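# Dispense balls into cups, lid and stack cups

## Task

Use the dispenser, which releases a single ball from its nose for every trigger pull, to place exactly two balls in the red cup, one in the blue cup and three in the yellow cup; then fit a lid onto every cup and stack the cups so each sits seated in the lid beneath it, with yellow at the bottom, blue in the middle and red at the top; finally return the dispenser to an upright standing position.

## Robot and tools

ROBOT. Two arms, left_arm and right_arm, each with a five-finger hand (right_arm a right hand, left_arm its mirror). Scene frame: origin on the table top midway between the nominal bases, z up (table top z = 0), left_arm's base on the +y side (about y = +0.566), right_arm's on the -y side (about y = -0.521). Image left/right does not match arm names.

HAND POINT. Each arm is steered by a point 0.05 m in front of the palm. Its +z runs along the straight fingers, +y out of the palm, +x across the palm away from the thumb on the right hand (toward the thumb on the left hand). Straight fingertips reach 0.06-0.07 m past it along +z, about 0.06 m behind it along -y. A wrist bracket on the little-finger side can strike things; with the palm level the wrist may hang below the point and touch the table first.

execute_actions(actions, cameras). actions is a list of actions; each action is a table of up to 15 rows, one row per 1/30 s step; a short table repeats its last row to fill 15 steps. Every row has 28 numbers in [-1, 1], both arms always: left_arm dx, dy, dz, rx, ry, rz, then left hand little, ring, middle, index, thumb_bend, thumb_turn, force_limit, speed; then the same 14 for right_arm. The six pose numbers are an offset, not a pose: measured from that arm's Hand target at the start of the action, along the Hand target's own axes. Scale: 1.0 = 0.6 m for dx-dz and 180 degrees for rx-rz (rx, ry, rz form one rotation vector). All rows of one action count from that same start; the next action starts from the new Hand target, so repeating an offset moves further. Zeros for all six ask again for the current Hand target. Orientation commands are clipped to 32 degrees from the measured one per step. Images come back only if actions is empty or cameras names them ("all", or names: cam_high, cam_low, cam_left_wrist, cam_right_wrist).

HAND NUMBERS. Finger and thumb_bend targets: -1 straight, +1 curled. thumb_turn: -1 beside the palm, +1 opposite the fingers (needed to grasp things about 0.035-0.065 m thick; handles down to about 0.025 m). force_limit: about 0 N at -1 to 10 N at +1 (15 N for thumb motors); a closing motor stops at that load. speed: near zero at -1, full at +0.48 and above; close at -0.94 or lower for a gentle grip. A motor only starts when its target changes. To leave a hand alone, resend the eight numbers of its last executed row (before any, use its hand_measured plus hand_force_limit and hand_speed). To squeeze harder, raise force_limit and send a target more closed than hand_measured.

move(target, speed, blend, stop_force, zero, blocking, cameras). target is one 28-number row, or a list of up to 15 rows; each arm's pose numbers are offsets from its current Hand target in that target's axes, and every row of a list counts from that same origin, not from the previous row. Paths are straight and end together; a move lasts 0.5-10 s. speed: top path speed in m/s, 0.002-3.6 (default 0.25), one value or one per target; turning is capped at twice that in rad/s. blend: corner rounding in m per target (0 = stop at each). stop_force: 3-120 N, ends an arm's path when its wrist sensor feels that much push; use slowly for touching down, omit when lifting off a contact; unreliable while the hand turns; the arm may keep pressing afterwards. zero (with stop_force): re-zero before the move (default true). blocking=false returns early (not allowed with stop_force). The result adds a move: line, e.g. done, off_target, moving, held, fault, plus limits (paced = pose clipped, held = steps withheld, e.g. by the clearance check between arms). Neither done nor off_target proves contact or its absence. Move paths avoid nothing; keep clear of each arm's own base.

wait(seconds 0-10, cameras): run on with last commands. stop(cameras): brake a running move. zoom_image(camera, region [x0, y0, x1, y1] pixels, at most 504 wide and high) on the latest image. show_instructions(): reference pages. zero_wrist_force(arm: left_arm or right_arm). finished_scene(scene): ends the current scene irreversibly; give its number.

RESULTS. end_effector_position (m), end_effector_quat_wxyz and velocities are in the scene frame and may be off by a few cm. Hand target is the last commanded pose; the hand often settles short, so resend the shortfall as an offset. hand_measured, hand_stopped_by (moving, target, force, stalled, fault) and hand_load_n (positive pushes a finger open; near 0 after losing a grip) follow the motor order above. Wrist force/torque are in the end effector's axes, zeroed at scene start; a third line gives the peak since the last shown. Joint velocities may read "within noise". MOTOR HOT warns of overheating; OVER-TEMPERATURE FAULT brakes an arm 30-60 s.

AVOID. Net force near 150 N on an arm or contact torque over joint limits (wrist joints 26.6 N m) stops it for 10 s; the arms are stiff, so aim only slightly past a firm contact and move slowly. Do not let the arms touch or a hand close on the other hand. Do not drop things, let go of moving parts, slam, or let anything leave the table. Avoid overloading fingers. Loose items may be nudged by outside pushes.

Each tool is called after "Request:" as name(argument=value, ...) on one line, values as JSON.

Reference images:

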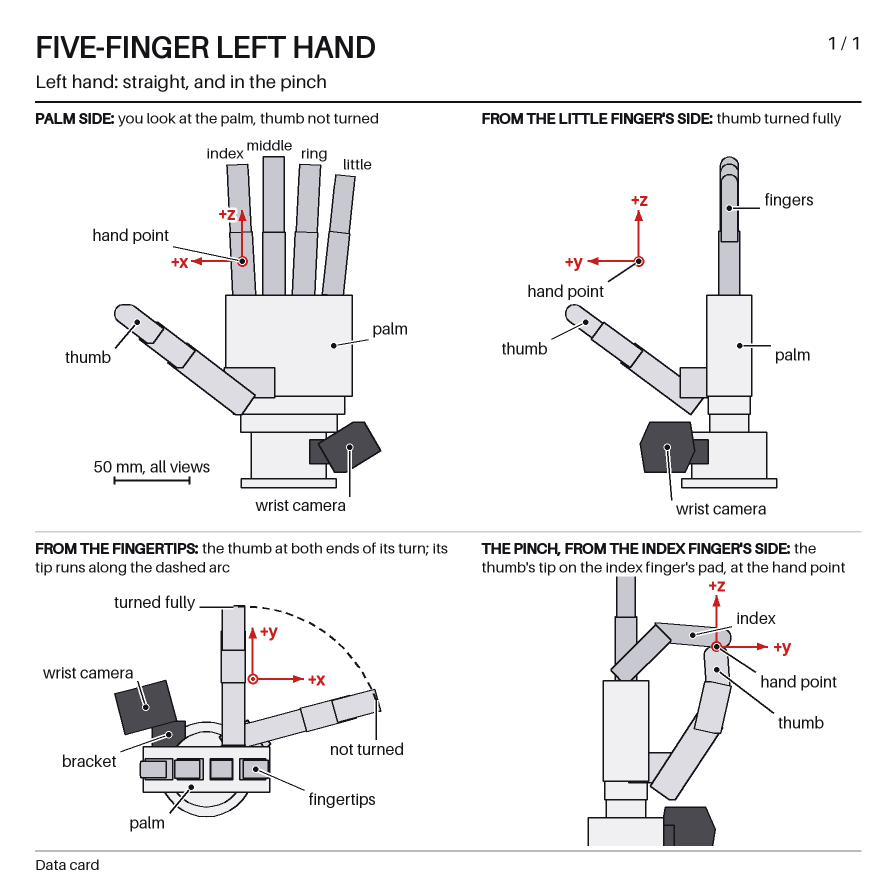

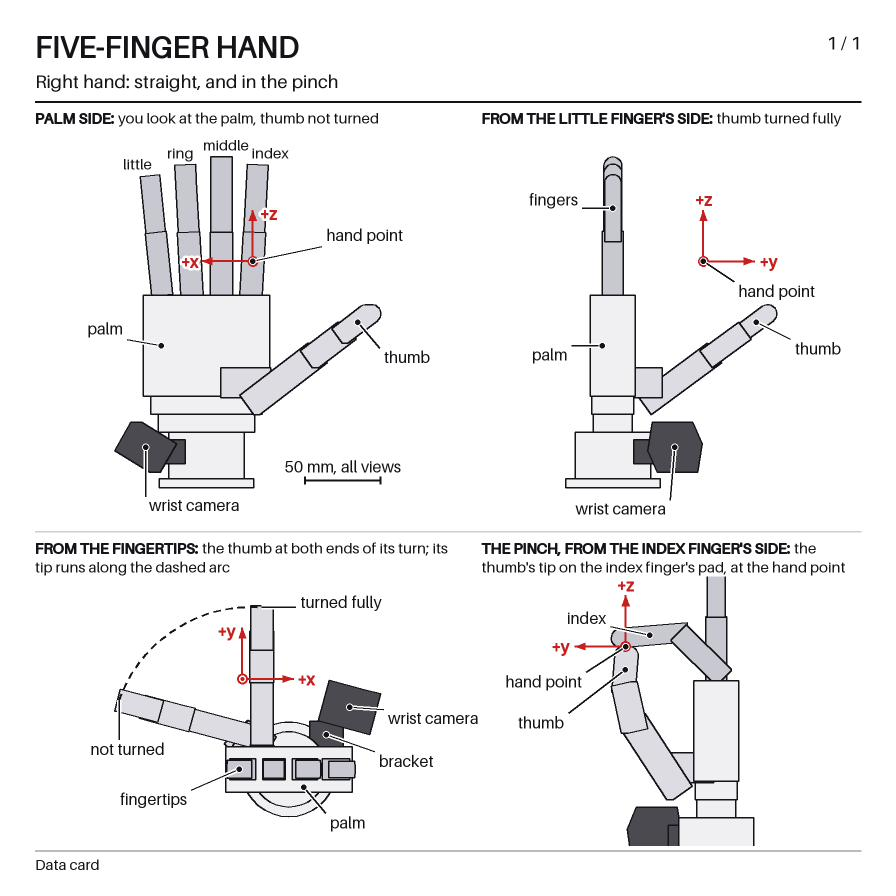

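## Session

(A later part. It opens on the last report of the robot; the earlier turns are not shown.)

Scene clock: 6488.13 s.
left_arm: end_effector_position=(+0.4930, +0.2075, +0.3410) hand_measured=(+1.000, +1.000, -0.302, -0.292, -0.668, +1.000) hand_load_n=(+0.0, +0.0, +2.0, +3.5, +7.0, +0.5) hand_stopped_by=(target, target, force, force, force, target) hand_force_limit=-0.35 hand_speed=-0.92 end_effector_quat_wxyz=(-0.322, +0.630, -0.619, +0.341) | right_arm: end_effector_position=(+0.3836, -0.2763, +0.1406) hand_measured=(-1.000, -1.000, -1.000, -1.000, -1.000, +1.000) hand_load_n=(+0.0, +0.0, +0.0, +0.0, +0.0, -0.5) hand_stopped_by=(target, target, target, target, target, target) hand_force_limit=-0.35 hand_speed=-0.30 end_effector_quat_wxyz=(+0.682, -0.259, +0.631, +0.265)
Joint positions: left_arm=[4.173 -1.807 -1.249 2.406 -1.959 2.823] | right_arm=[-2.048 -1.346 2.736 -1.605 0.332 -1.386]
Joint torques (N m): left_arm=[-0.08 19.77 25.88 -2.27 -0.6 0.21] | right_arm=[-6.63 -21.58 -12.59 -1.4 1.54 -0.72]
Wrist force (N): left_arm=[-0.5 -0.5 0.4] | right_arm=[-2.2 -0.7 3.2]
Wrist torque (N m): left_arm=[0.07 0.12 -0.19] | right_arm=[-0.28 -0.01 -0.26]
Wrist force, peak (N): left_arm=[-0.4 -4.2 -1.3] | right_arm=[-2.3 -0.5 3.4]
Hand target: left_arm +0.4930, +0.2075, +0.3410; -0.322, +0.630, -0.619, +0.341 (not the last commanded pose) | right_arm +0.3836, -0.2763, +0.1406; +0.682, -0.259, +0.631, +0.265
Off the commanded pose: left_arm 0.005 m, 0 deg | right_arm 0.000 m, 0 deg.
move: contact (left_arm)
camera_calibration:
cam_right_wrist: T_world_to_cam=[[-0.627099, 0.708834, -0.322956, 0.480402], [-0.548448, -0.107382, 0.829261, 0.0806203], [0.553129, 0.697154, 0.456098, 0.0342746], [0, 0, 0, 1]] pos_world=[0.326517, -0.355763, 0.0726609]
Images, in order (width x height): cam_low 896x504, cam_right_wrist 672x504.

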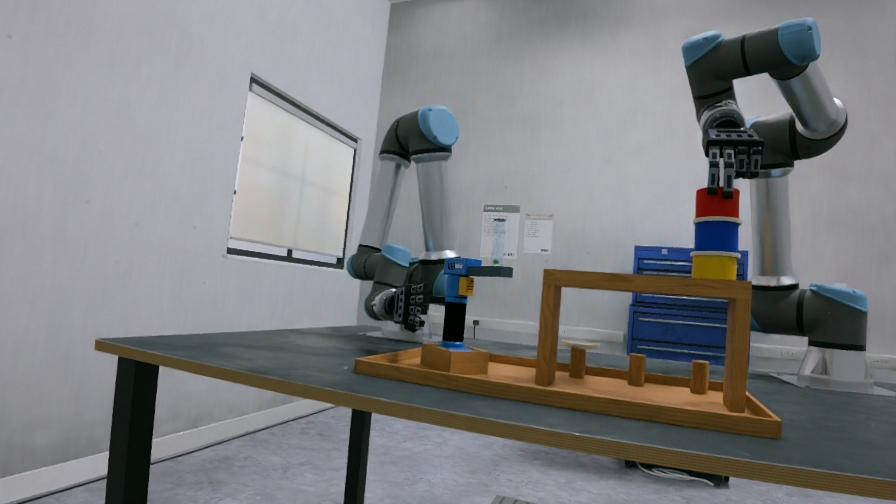

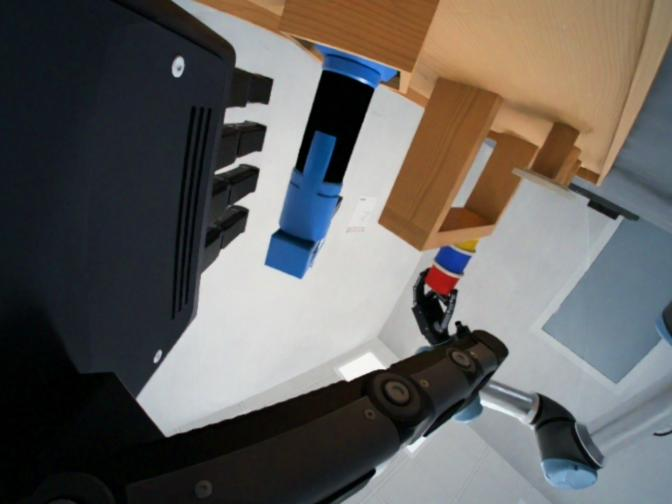

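Request:
move(target=[0,-0.0051,-0.0014,0,0,0,1,1,0.05,0.05,-0.45,1,-0.35,-0.92,0,0,0,0,0,0,-1,-1,-1,-1,-1,1,-0.35,-0.3], speed=0.03)

Request:
move(target=[-0.0004,0.0138,0.0093,0,0,0,1,1,0.05,0.05,-0.45,1,-0.35,-0.92,0,0,0,0,0,0,-1,-1,-1,-1,-1,1,-0.35,-0.3], speed=0.01, stop_force=4, cameras=["cam_low","cam_right_wrist"])

Request:
zoom_image(camera="cam_low", region=[686, 180, 746, 260])

Request:
zoom_image(camera="cam_right_wrist", region=[410, 240, 480, 310])

Scene clock: 6513.70 s.
left_arm: end_effector_position=(+0.4940, +0.2076, +0.3439) hand_measured=(+1.000, +1.000, -0.302, -0.292, -0.668, +1.000) hand_load_n=(+0.0, +0.0, +2.5, +3.5, +7.0, +0.5) hand_stopped_by=(target, target, force, force, force, target) hand_force_limit=-0.35 hand_speed=-0.92 end_effector_quat_wxyz=(-0.322, +0.630, -0.619, +0.341) | right_arm: end_effector_position=(+0.3836, -0.2763, +0.1406) hand_measured=(-1.000, -1.000, -1.000, -1.000, -1.000, +1.000) hand_load_n=(+0.0, +0.0, +0.0, +0.0, +0.0, +0.0) hand_stopped_by=(target, target, target, target, target, target) hand_force_limit=-0.35 hand_speed=-0.30 end_effector_quat_wxyz=(+0.682, -0.259, +0.631, +0.265)
Joint positions: left_arm=[4.174 -1.809 -1.239 2.399 -1.958 2.824] | right_arm=[-2.048 -1.346 2.736 -1.605 0.332 -1.386]
Joint torques (N m): left_arm=[11.1 19.99 26.23 -2.33 2.12 1.57] | right_arm=[-6.61 -22.15 -12.19 -1.29 1.31 -0.66]
Wrist force (N): left_arm=[-0.7 -0.4 0.5] | right_arm=[-2.0 -0.6 3.3]
Wrist torque (N m): left_arm=[0.06 0.17 -0.20] | right_arm=[-0.28 -0.03 -0.25]
Wrist force, peak (N): left_arm=[-1.0 -0.8 0.8] | right_arm=[-2.4 -0.7 3.3]
Hand target: left_arm +0.4941, +0.2076, +0.3440; -0.322, +0.630, -0.619, +0.341 | right_arm +0.3836, -0.2763, +0.1406; +0.682, -0.259, +0.631, +0.265
Off the commanded pose: left_arm 0.000 m, 0 deg | right_arm 0.000 m, 0 deg.
move: done

Scene clock: 6515.03 s.
left_arm: end_effector_position=(+0.4941, +0.2076, +0.3406) hand_measured=(+1.000, +1.000, -0.302, -0.292, -0.668, +1.000) hand_load_n=(+0.5, +0.0, +2.0, +3.5, +7.0, +0.5) hand_stopped_by=(target, target, force, force, force, target) hand_force_limit=-0.35 hand_speed=-0.92 end_effector_quat_wxyz=(-0.322, +0.630, -0.619, +0.341) | right_arm: end_effector_position=(+0.3836, -0.2763, +0.1406) hand_measured=(-1.000, -1.000, -1.000, -1.000, -1.000, +1.000) hand_load_n=(+0.0, +0.0, +0.0, +0.0, +0.0, -0.5) hand_stopped_by=(target, target, target, target, target, target) hand_force_limit=-0.35 hand_speed=-0.30 end_effector_quat_wxyz=(+0.682, -0.259, +0.631, +0.265)
Joint positions: left_arm=[4.174 -1.808 -1.248 2.407 -1.958 2.824] | right_arm=[-2.048 -1.346 2.736 -1.605 0.332 -1.386]
Joint torques (N m): left_arm=[6.61 20.29 25.51 -2.33 0.89 0.43] | right_arm=[-6.54 -22.07 -12.22 -1.55 1.26 -0.78]
Wrist force (N): left_arm=[-0.7 -0.5 0.5] | right_arm=[-1.9 -0.5 3.2]
Wrist torque (N m): left_arm=[0.05 0.16 -0.20] | right_arm=[-0.25 -0.06 -0.24]
Wrist force, peak (N): left_arm=[-0.8 -4.8 -1.3] | right_arm=[-2.4 -0.4 3.1]
Hand target: left_arm +0.4941, +0.2076, +0.3406; -0.322, +0.630, -0.619, +0.341 (not the last commanded pose) | right_arm +0.3836, -0.2763, +0.1406; +0.682, -0.259, +0.631, +0.265
Off the commanded pose: left_arm 0.007 m, 0 deg | right_arm 0.000 m, 0 deg.
move: contact (left_arm)
camera_calibration:
cam_right_wrist: T_world_to_cam=[[-0.627099, 0.708834, -0.322956, 0.480402], [-0.548448, -0.107382, 0.829261, 0.0806203], [0.553129, 0.697154, 0.456098, 0.0342746], [0, 0, 0, 1]] pos_world=[0.326517, -0.355763, 0.0726609]
Images, in order (width x height): cam_low 896x504, cam_right_wrist 672x504.

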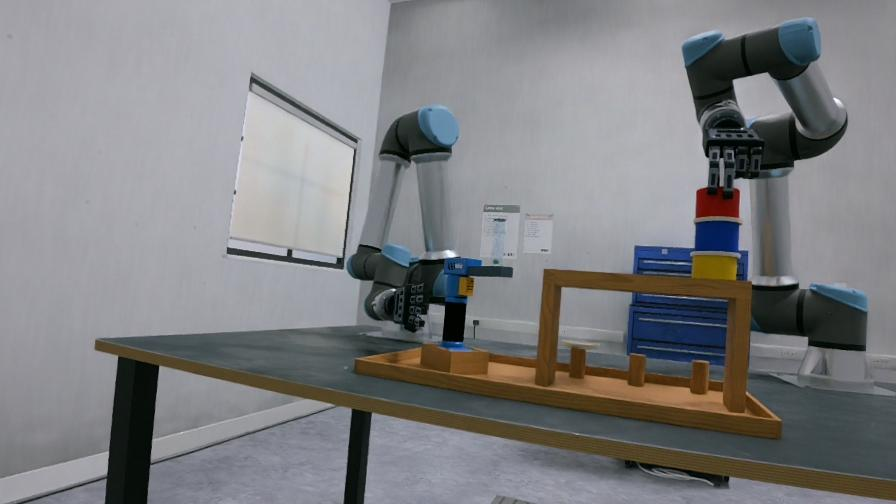

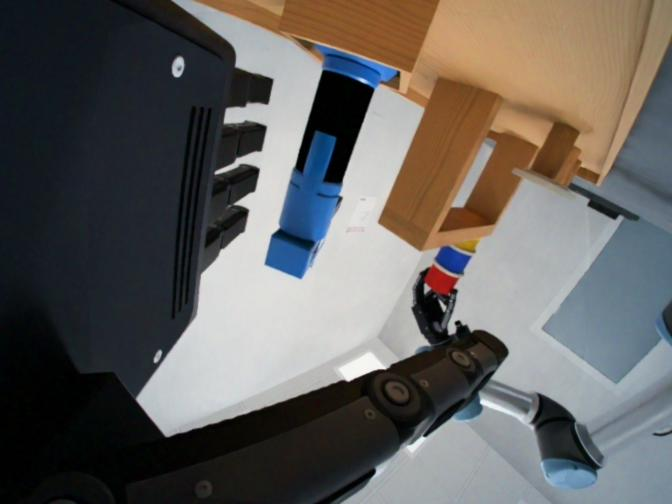

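Scaled by 6.300 from the camera's 896x504 image, which has a finer 1280x720 frame.

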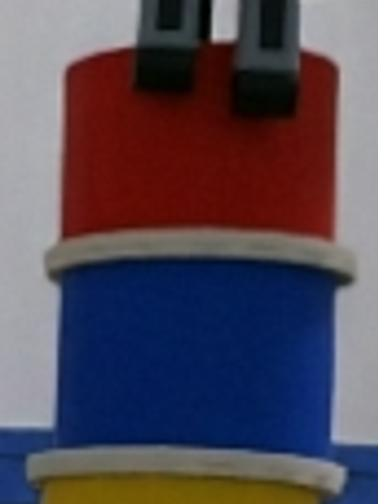

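Scaled by 7.200 from the camera's 672x504 image, which has a finer 960x720 frame.

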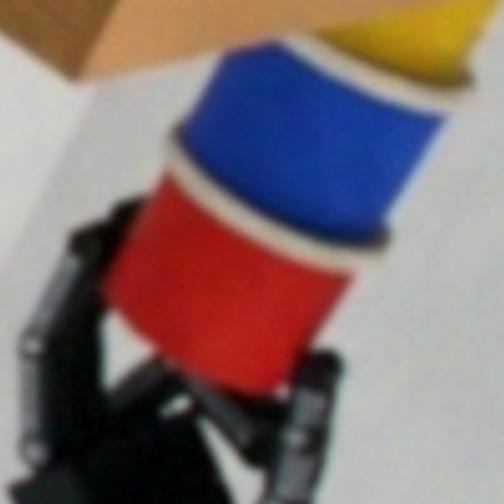

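Request:
zoom_image(camera="cam_right_wrist", region=[420, 238, 476, 298])

Scaled by 8.400 from the camera's 672x504 image, which has a finer 960x720 frame.

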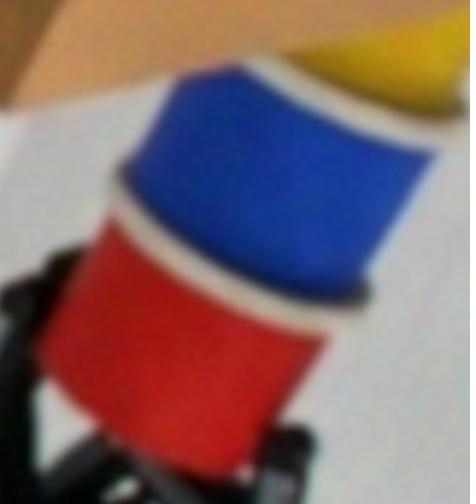

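Request:
move(target=[0,-0.0069,-0.0047,0,0,0,1,1,0.05,0.05,-0.45,1,-0.35,-0.92,0,0,0,0,0,0,-1,-1,-1,-1,-1,1,-0.35,-0.3], speed=0.03, cameras=["cam_low","cam_right_wrist"])

Request:
zoom_image(camera="cam_low", region=[686, 180, 746, 230])

Request:
zoom_image(camera="cam_low", region=[686, 210, 746, 280])

Request:
zoom_image(camera="cam_right_wrist", region=[420, 238, 476, 298])

Scene clock: 6589.37 s.
left_arm: end_effector_position=(+0.4941, +0.2077, +0.3455) hand_measured=(+1.000, +1.000, -0.302, -0.292, -0.668, +1.000) hand_load_n=(+0.0, +0.0, +2.0, +3.5, +7.0, +0.5) hand_stopped_by=(target, target, force, force, force, target) hand_force_limit=-0.35 hand_speed=-0.92 end_effector_quat_wxyz=(-0.322, +0.630, -0.619, +0.341) | right_arm: end_effector_position=(+0.3836, -0.2763, +0.1406) hand_measured=(-1.000, -1.000, -1.000, -1.000, -1.000, +1.000) hand_load_n=(+0.0, +0.0, +0.0, +0.0, -0.5, +0.0) hand_stopped_by=(target, target, target, target, target, target) hand_force_limit=-0.35 hand_speed=-0.30 end_effector_quat_wxyz=(+0.682, -0.259, +0.631, +0.265)
Joint positions: left_arm=[4.175 -1.809 -1.234 2.394 -1.958 2.824] | right_arm=[-2.048 -1.346 2.736 -1.605 0.332 -1.386]
Joint torques (N m): left_arm=[10.78 20.13 26.43 -2.47 2.12 1.6] | right_arm=[-5.91 -21.29 -12.33 -1.32 1.37 -0.7]
Wrist force (N): left_arm=[-0.8 -0.3 0.6] | right_arm=[-2.2 -0.6 3.0]
Wrist torque (N m): left_arm=[0.09 0.18 -0.21] | right_arm=[-0.26 0.00 -0.27]
Wrist force, peak (N): left_arm=[-1.0 -0.8 0.9] | right_arm=[-2.2 -0.7 3.5]
Hand target: left_arm +0.4941, +0.2077, +0.3456; -0.322, +0.630, -0.619, +0.341 | right_arm +0.3836, -0.2763, +0.1406; +0.682, -0.259, +0.631, +0.265
Off the commanded pose: left_arm 0.000 m, 0 deg | right_arm 0.000 m, 0 deg.
move: done
camera_calibration:
cam_right_wrist: T_world_to_cam=[[-0.627099, 0.708834, -0.322956, 0.480402], [-0.548448, -0.107382, 0.829261, 0.0806203], [0.553129, 0.697154, 0.456098, 0.0342746], [0, 0, 0, 1]] pos_world=[0.326517, -0.355763, 0.0726609]
Images, in order (width x height): cam_low 896x504, cam_right_wrist 672x504.

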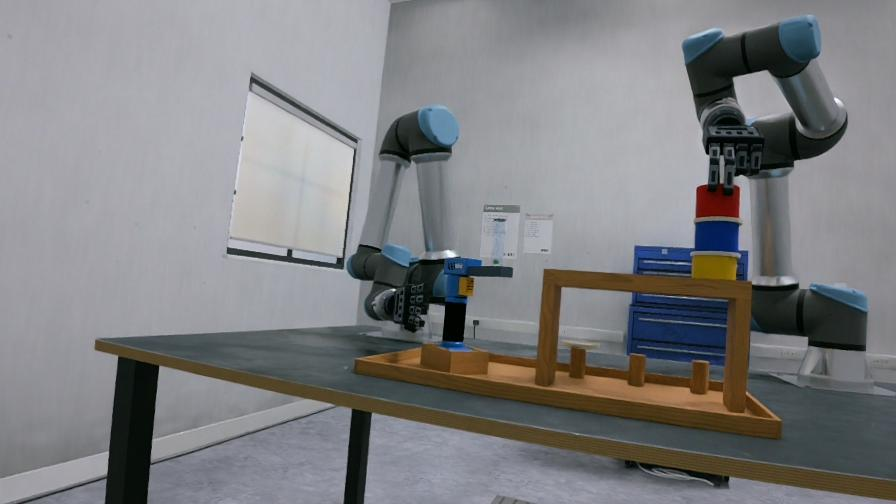

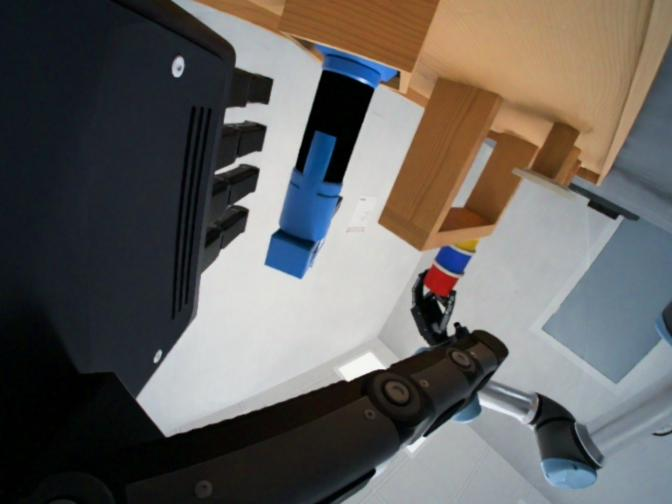

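Scaled by 8.400 from the camera's 896x504 image, which has a finer 1280x720 frame.

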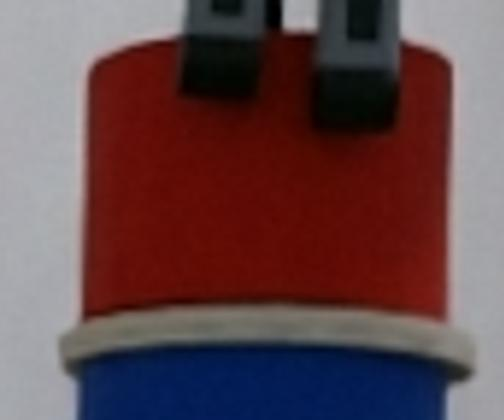

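Scaled by 7.200 from the camera's 896x504 image, which has a finer 1280x720 frame.

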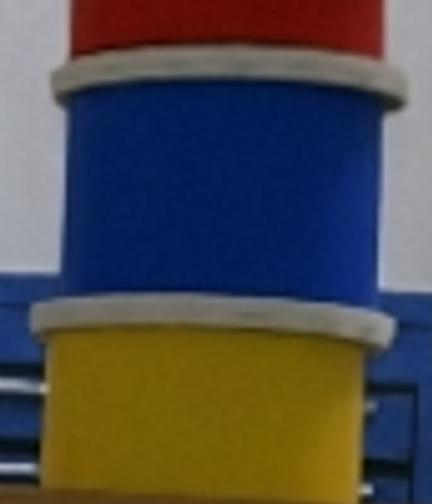

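Scaled by 8.400 from the camera's 672x504 image, which has a finer 960x720 frame.

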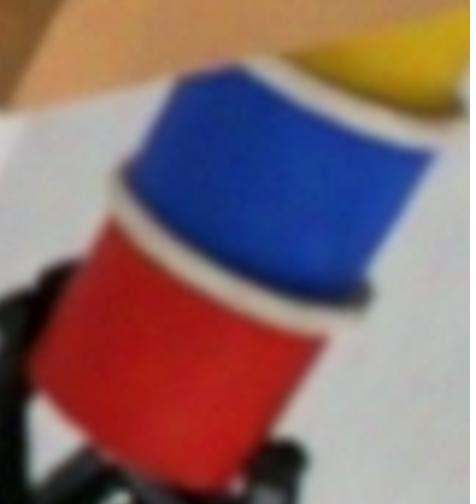

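Request:
move(target=[-0.0012,0.0005,-0.0007,0,0,0,1,1,0.05,0.05,-0.45,1,-0.35,-0.92,0,0,0,0,0,0,-1,-1,-1,-1,-1,1,-0.35,-0.3], speed=0.02)

Request:
move(target=[-0.0004,0.0138,0.0093,0,0,0,1,1,0.05,0.05,-0.45,1,-0.35,-0.92,0,0,0,0,0,0,-1,-1,-1,-1,-1,1,-0.35,-0.3], speed=0.01, stop_force=4, cameras=["cam_low","cam_right_wrist"])

Request:
zoom_image(camera="cam_low", region=[686, 180, 746, 230])

Request:
zoom_image(camera="cam_low", region=[686, 210, 746, 280])

Request:
zoom_image(camera="cam_right_wrist", region=[420, 238, 476, 298])

Scene clock: 6616.87 s.
left_arm: end_effector_position=(+0.4936, +0.2084, +0.3456) hand_measured=(+1.000, +1.000, -0.302, -0.292, -0.668, +1.000) hand_load_n=(+0.0, +0.0, +2.5, +3.5, +7.0, +0.5) hand_stopped_by=(target, target, force, force, force, target) hand_force_limit=-0.35 hand_speed=-0.92 end_effector_quat_wxyz=(-0.322, +0.630, -0.619, +0.341) | right_arm: end_effector_position=(+0.3836, -0.2763, +0.1406) hand_measured=(-1.000, -1.000, -1.000, -1.000, -1.000, +1.000) hand_load_n=(+0.0, +0.0, +0.0, +0.0, +0.0, +0.0) hand_stopped_by=(target, target, target, target, target, target) hand_force_limit=-0.35 hand_speed=-0.30 end_effector_quat_wxyz=(+0.682, -0.259, +0.631, +0.265)
Joint positions: left_arm=[4.176 -1.807 -1.237 2.395 -1.957 2.825] | right_arm=[-2.048 -1.346 2.736 -1.605 0.332 -1.386]
Joint torques (N m): left_arm=[10.72 35.03 9.19 1.58 2.28 1.49] | right_arm=[-6.94 -21.89 -12.12 -1.18 1.44 -0.82]
Wrist force (N): left_arm=[-0.7 -0.3 0.7] | right_arm=[-2.0 -0.6 3.3]
Wrist torque (N m): left_arm=[0.07 0.17 -0.21] | right_arm=[-0.27 -0.04 -0.25]
Wrist force, peak (N): left_arm=[-1.0 -0.4 1.0] | right_arm=[-2.3 -0.7 3.6]
Hand target: left_arm +0.4935, +0.2085, +0.3456; -0.322, +0.630, -0.619, +0.341 | right_arm +0.3836, -0.2763, +0.1406; +0.682, -0.259, +0.631, +0.265
Off the commanded pose: left_arm 0.000 m, 0 deg | right_arm 0.000 m, 0 deg.
move: done

Scene clock: 6618.43 s.
left_arm: end_effector_position=(+0.4935, +0.2084, +0.3403) hand_measured=(+1.000, +1.000, -0.302, -0.292, -0.668, +1.000) hand_load_n=(+0.0, +0.0, +2.5, +3.5, +7.5, +0.5) hand_stopped_by=(target, target, force, force, force, target) hand_force_limit=-0.35 hand_speed=-0.92 end_effector_quat_wxyz=(-0.322, +0.630, -0.619, +0.341) | right_arm: end_effector_position=(+0.3836, -0.2763, +0.1406) hand_measured=(-1.000, -1.000, -1.000, -1.000, -1.000, +1.000) hand_load_n=(-0.5, +0.0, +0.0, +0.0, +0.0, -0.5) hand_stopped_by=(target, target, target, target, target, target) hand_force_limit=-0.35 hand_speed=-0.30 end_effector_quat_wxyz=(+0.682, -0.259, +0.631, +0.265)
Joint positions: left_arm=[4.176 -1.806 -1.252 2.408 -1.957 2.825] | right_arm=[-2.048 -1.346 2.736 -1.605 0.332 -1.386]
Joint torques (N m): left_arm=[-0.65 20.66 25.28 -2.33 -0.53 -0.69] | right_arm=[-6.39 -21.49 -12.64 -1.38 1.48 -0.72]
Wrist force (N): left_arm=[-0.6 -0.3 0.7] | right_arm=[-2.1 -0.6 3.1]
Wrist torque (N m): left_arm=[0.08 0.15 -0.19] | right_arm=[-0.26 -0.02 -0.26]
Wrist force, peak (N): left_arm=[-0.9 -5.1 -1.6] | right_arm=[-2.2 -0.7 3.3]
Hand target: left_arm +0.4936, +0.2084, +0.3403; -0.322, +0.630, -0.619, +0.341 (not the last commanded pose) | right_arm +0.3836, -0.2763, +0.1406; +0.682, -0.259, +0.631, +0.265
Off the commanded pose: left_arm 0.005 m, 0 deg | right_arm 0.000 m, 0 deg.
move: contact (left_arm)
camera_calibration:
cam_right_wrist: T_world_to_cam=[[-0.627099, 0.708834, -0.322956, 0.480402], [-0.548448, -0.107382, 0.829261, 0.0806203], [0.553129, 0.697154, 0.456098, 0.0342746], [0, 0, 0, 1]] pos_world=[0.326517, -0.355763, 0.0726609]
Images, in order (width x height): cam_low 896x504, cam_right_wrist 672x504.

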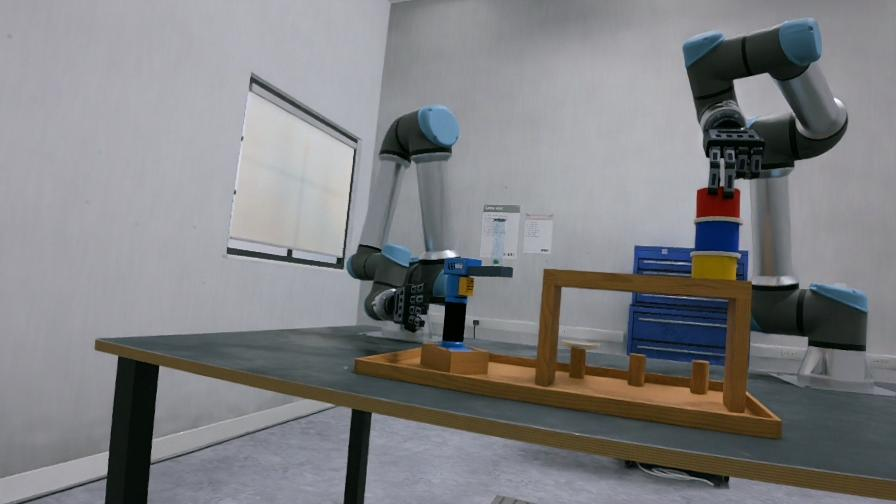

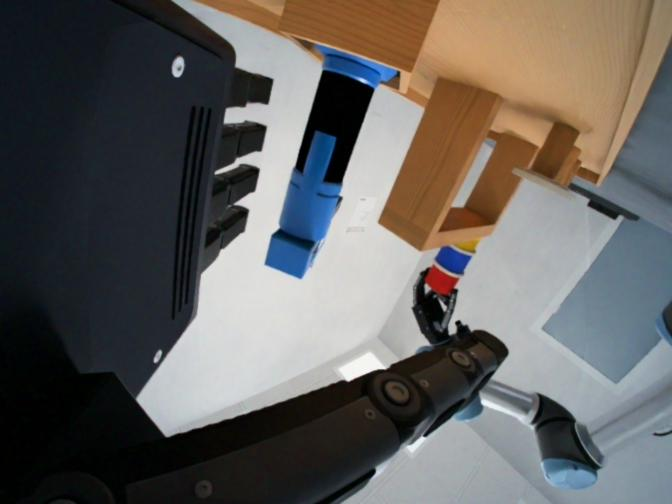

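Scaled by 8.400 from the camera's 896x504 image, which has a finer 1280x720 frame.

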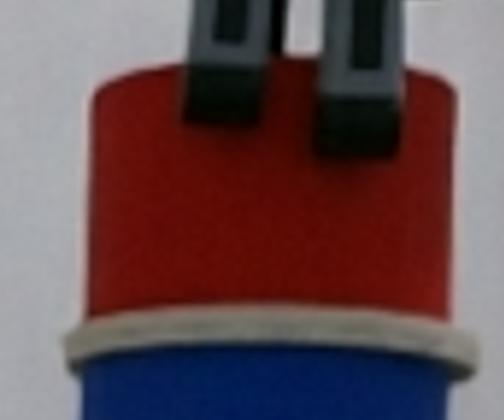

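Scaled by 7.200 from the camera's 896x504 image, which has a finer 1280x720 frame.

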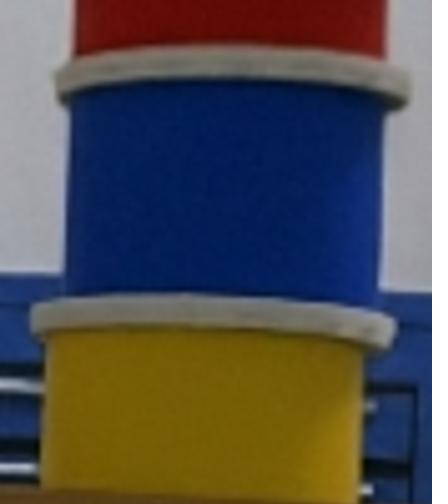

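Scaled by 8.400 from the camera's 672x504 image, which has a finer 960x720 frame.

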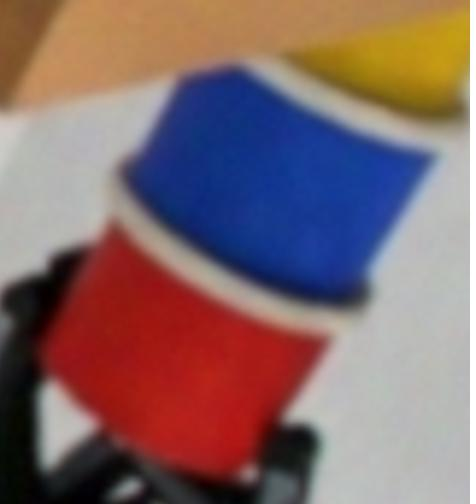

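Request:
wait(seconds=0.1, cameras=["cam_left_wrist","cam_high"])

Request:
zoom_image(camera="cam_left_wrist", region=[100, 160, 380, 400])

Request:
zoom_image(camera="cam_high", region=[500, 120, 620, 240])

Scene clock: 6657.30 s.
left_arm: end_effector_position=(+0.4936, +0.2084, +0.3403) hand_measured=(+1.000, +1.000, -0.302, -0.292, -0.668, +1.000) hand_load_n=(+0.0, +0.0, +2.0, +3.5, +7.5, +0.5) hand_stopped_by=(target, target, force, force, force, target) hand_force_limit=-0.35 hand_speed=-0.92 end_effector_quat_wxyz=(-0.322, +0.630, -0.619, +0.341) | right_arm: end_effector_position=(+0.3836, -0.2763, +0.1406) hand_measured=(-1.000, -1.000, -1.000, -1.000, -1.000, +1.000) hand_load_n=(+0.0, +0.0, +0.0, +0.0, +0.0, -0.5) hand_stopped_by=(target, target, target, target, target, target) hand_force_limit=-0.35 hand_speed=-0.30 end_effector_quat_wxyz=(+0.682, -0.259, +0.631, +0.265)
Joint positions: left_arm=[4.176 -1.806 -1.252 2.408 -1.957 2.825] | right_arm=[-2.048 -1.346 2.736 -1.605 0.332 -1.386]
Joint torques (N m): left_arm=[0.14 20.13 23.93 -2.3 -1.03 1.59] | right_arm=[-6.17 -21.64 -12.36 -1.27 1.27 -0.61]
Wrist force (N): left_arm=[-0.8 -0.3 0.8] | right_arm=[-2.2 -0.7 3.0]
Wrist torque (N m): left_arm=[0.07 0.19 -0.21] | right_arm=[-0.27 -0.01 -0.26]
Wrist force, peak (N): left_arm=[-0.9 -0.7 1.0] | right_arm=[-1.9 -0.6 3.7]
Hand target: left_arm +0.4936, +0.2084, +0.3403; -0.322, +0.630, -0.619, +0.341 (not the last commanded pose) | right_arm +0.3836, -0.2763, +0.1406; +0.682, -0.259, +0.631, +0.265
Off the commanded pose: left_arm 0.005 m, 0 deg | right_arm 0.000 m, 0 deg.
wait: 0.10 s; at rest from the start
camera_calibration:
cam_left_wrist: T_world_to_cam=[[0.554471, -0.17782, 0.812983, -0.517928], [-0.437983, -0.893018, 0.103388, 0.382086], [0.707624, -0.413399, -0.573035, 0.0464673], [0, 0, 0, 1]] pos_world=[0.421642, 0.268321, 0.408191]
Images, in order (width x height): cam_high 896x504, cam_left_wrist 672x504.

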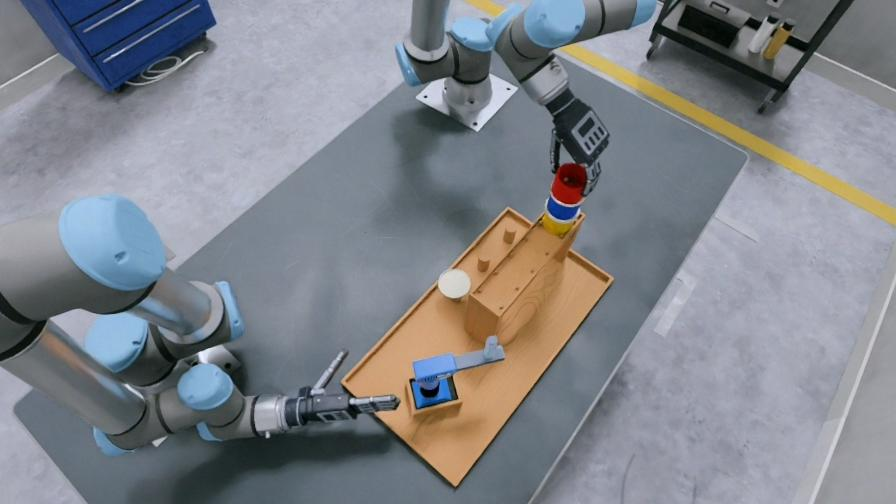

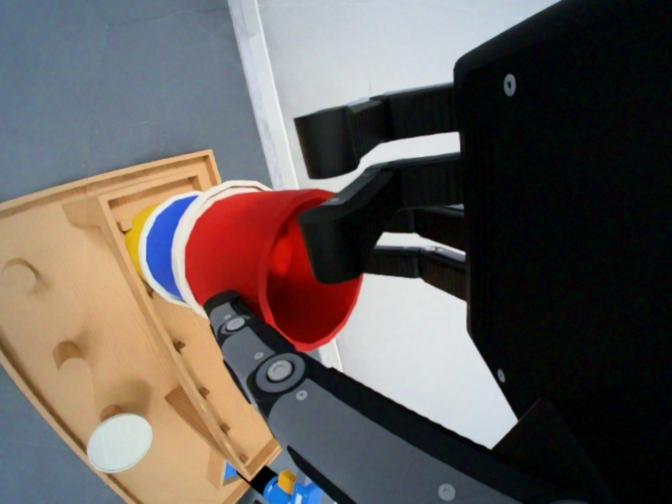

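Scaled by 1.800 from the camera's 672x504 image, which has a finer 960x720 frame.

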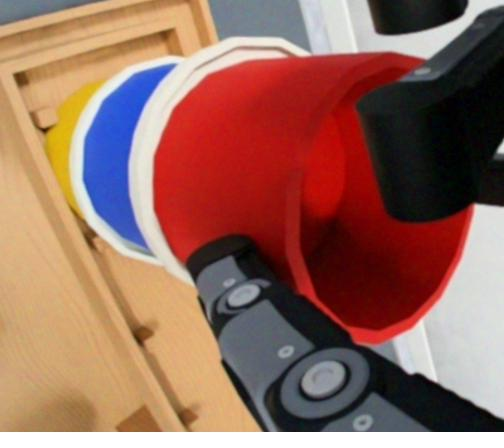

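Scaled by 4.200 from the camera's 896x504 image, which has a finer 1280x720 frame.

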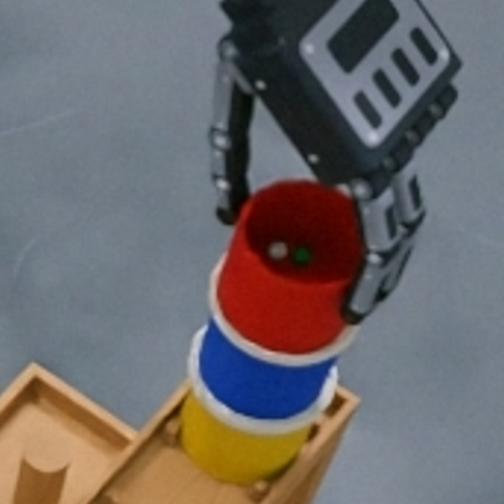

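Request:
zoom_image(camera="cam_left_wrist", region=[120, 170, 300, 320])

Request:
zoom_image(camera="cam_high", region=[535, 155, 595, 235])

Scaled by 2.800 from the camera's 672x504 image, which has a finer 960x720 frame.

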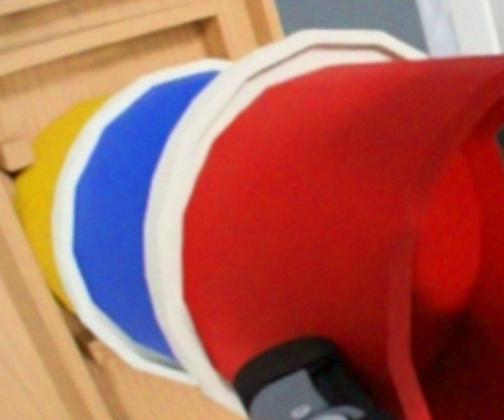

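Scaled by 6.300 from the camera's 896x504 image, which has a finer 1280x720 frame.

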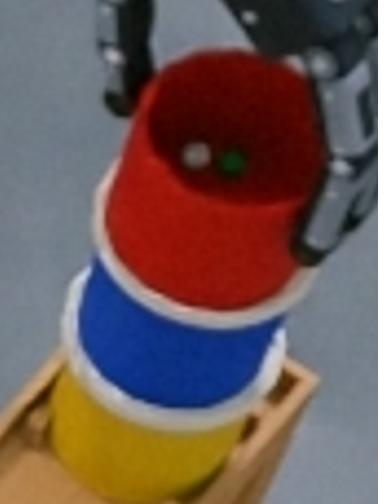

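Request:
move(target=[-0.0016,-0.0062,-0.0042,0,0,0,1,1,0.05,0.05,-0.45,1,-0.35,-0.92,0,0,0,0,0,0,-1,-1,-1,-1,-1,1,-0.35,-0.3], speed=0.02)

Request:
move(target=[-0.0004,0.0138,0.0093,0,0,0,1,1,0.05,0.05,-0.45,1,-0.35,-0.92,0,0,0,0,0,0,-1,-1,-1,-1,-1,1,-0.35,-0.3], speed=0.01, stop_force=4, cameras=["cam_low","cam_right_wrist","cam_left_wrist"])

Request:
zoom_image(camera="cam_low", region=[686, 180, 746, 230])

Request:
zoom_image(camera="cam_left_wrist", region=[120, 170, 300, 320])

Request:
zoom_image(camera="cam_right_wrist", region=[420, 238, 476, 298])

Scene clock: 6699.67 s.
left_arm: end_effector_position=(+0.4935, +0.2095, +0.3446) hand_measured=(+1.000, +1.000, -0.302, -0.292, -0.668, +1.000) hand_load_n=(+0.0, +0.0, +2.5, +3.5, +7.5, +0.5) hand_stopped_by=(target, target, force, force, force, target) hand_force_limit=-0.35 hand_speed=-0.92 end_effector_quat_wxyz=(-0.322, +0.630, -0.619, +0.341) | right_arm: end_effector_position=(+0.3836, -0.2763, +0.1406) hand_measured=(-1.000, -1.000, -1.000, -1.000, -1.000, +1.000) hand_load_n=(+0.0, +0.0, +0.0, +0.0, +0.0, -0.5) hand_stopped_by=(target, target, target, target, target, target) hand_force_limit=-0.35 hand_speed=-0.30 end_effector_quat_wxyz=(+0.682, -0.259, +0.631, +0.265)
Joint positions: left_arm=[4.178 -1.805 -1.242 2.398 -1.956 2.826] | right_arm=[-2.048 -1.346 2.736 -1.605 0.332 -1.386]
Joint torques (N m): left_arm=[11.44 34.47 25.64 -2.18 2.18 1.55] | right_arm=[-5.94 -21.99 -12.26 -1.32 1.47 -0.62]
Wrist force (N): left_arm=[-0.8 -0.4 0.7] | right_arm=[-2.0 -0.7 3.1]
Wrist torque (N m): left_arm=[0.06 0.19 -0.20] | right_arm=[-0.28 -0.03 -0.26]
Wrist force, peak (N): left_arm=[-0.9 -0.7 1.0] | right_arm=[-2.2 -0.7 3.6]
Hand target: left_arm +0.4935, +0.2095, +0.3448; -0.322, +0.630, -0.619, +0.341 | right_arm +0.3836, -0.2763, +0.1406; +0.682, -0.259, +0.631, +0.265
Off the commanded pose: left_arm 0.000 m, 0 deg | right_arm 0.000 m, 0 deg.
move: done

Scene clock: 6701.17 s.
left_arm: end_effector_position=(+0.4936, +0.2095, +0.3400) hand_measured=(+1.000, +1.000, -0.302, -0.292, -0.668, +1.000) hand_load_n=(+0.0, +0.0, +2.5, +3.0, +7.0, +0.5) hand_stopped_by=(target, target, force, force, force, target) hand_force_limit=-0.35 hand_speed=-0.92 end_effector_quat_wxyz=(-0.322, +0.630, -0.619, +0.341) | right_arm: end_effector_position=(+0.3836, -0.2763, +0.1406) hand_measured=(-1.000, -1.000, -1.000, -1.000, -1.000, +1.000) hand_load_n=(+0.0, +0.0, +0.0, +0.0, +0.0, +0.0) hand_stopped_by=(target, target, target, target, target, target) hand_force_limit=-0.35 hand_speed=-0.30 end_effector_quat_wxyz=(+0.682, -0.259, +0.631, +0.265)
Joint positions: left_arm=[4.178 -1.804 -1.255 2.41 -1.956 2.826] | right_arm=[-2.048 -1.346 2.736 -1.605 0.332 -1.386]
Joint torques (N m): left_arm=[2.61 20.64 25.5 -2.35 0.22 -0.1] | right_arm=[-5.45 -21.96 -12.08 -1.19 1.49 -0.59]
Wrist force (N): left_arm=[-0.7 -0.3 0.7] | right_arm=[-2.3 -0.5 3.1]
Wrist torque (N m): left_arm=[0.07 0.17 -0.20] | right_arm=[-0.26 0.00 -0.27]
Wrist force, peak (N): left_arm=[-1.0 -4.6 -1.2] | right_arm=[-2.2 -0.6 3.5]
Hand target: left_arm +0.4936, +0.2095, +0.3400; -0.322, +0.630, -0.619, +0.341 (not the last commanded pose) | right_arm +0.3836, -0.2763, +0.1406; +0.682, -0.259, +0.631, +0.265
Off the commanded pose: left_arm 0.005 m, 0 deg | right_arm 0.000 m, 0 deg.
move: contact (left_arm)
camera_calibration:
cam_left_wrist: T_world_to_cam=[[0.55451, -0.177842, 0.812952, -0.517486], [-0.438014, -0.893, 0.103413, 0.383097], [0.707575, -0.413428, -0.573075, 0.0467956], [0, 0, 0, 1]] pos_world=[0.421642, 0.269421, 0.407891]
cam_right_wrist: T_world_to_cam=[[-0.627099, 0.708834, -0.322956, 0.480402], [-0.548448, -0.107382, 0.829261, 0.0806203], [0.553129, 0.697154, 0.456098, 0.0342746], [0, 0, 0, 1]] pos_world=[0.326517, -0.355763, 0.0726609]
Images, in order (width x height): cam_low 896x504, cam_left_wrist 672x504, cam_right_wrist 672x504.

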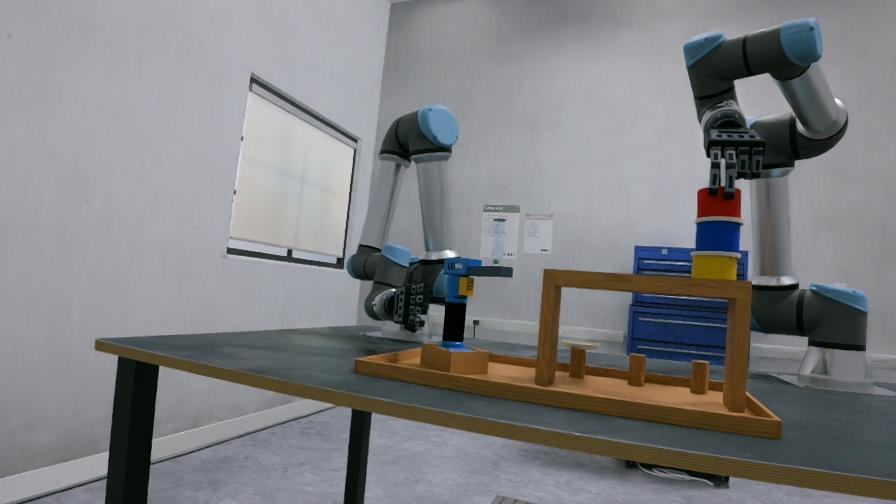

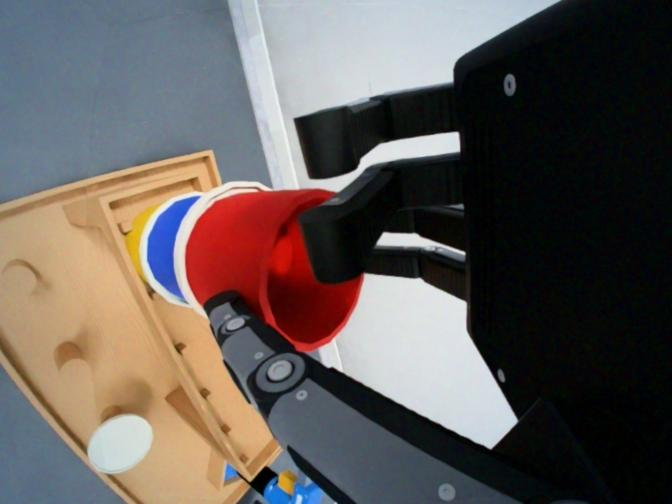

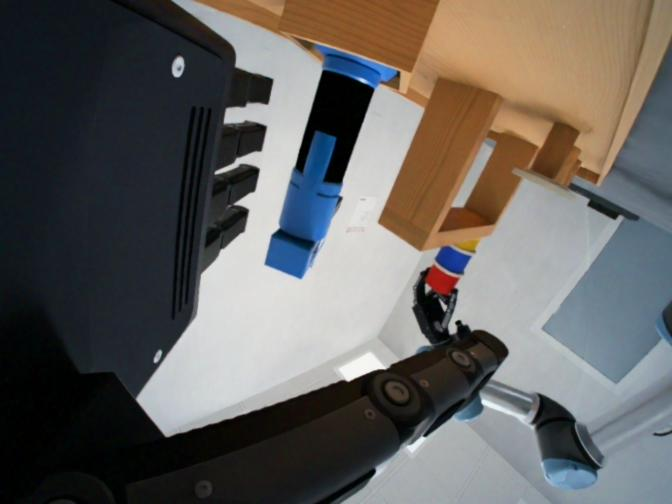

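Scaled by 8.400 from the camera's 896x504 image, which has a finer 1280x720 frame.

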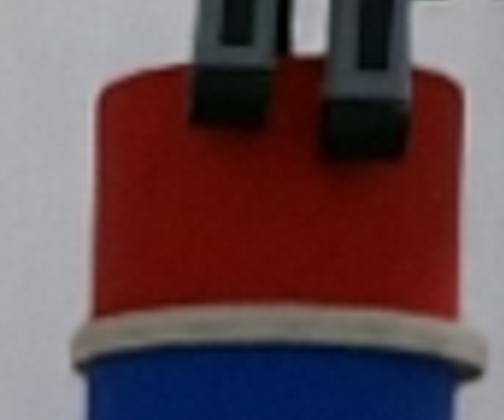

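Scaled by 2.800 from the camera's 672x504 image, which has a finer 960x720 frame.

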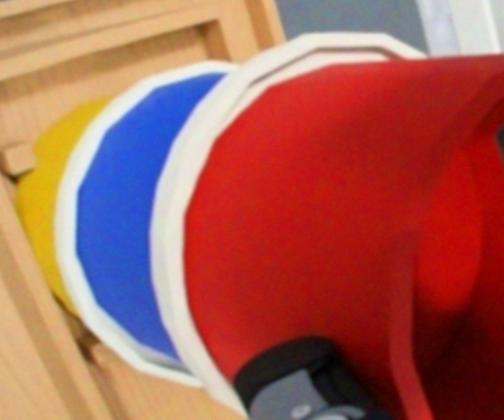

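Scaled by 8.400 from the camera's 672x504 image, which has a finer 960x720 frame.

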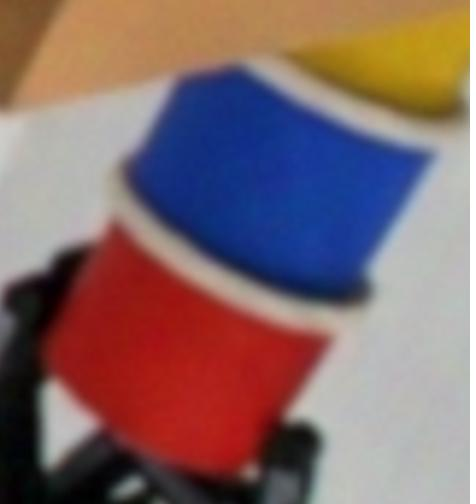

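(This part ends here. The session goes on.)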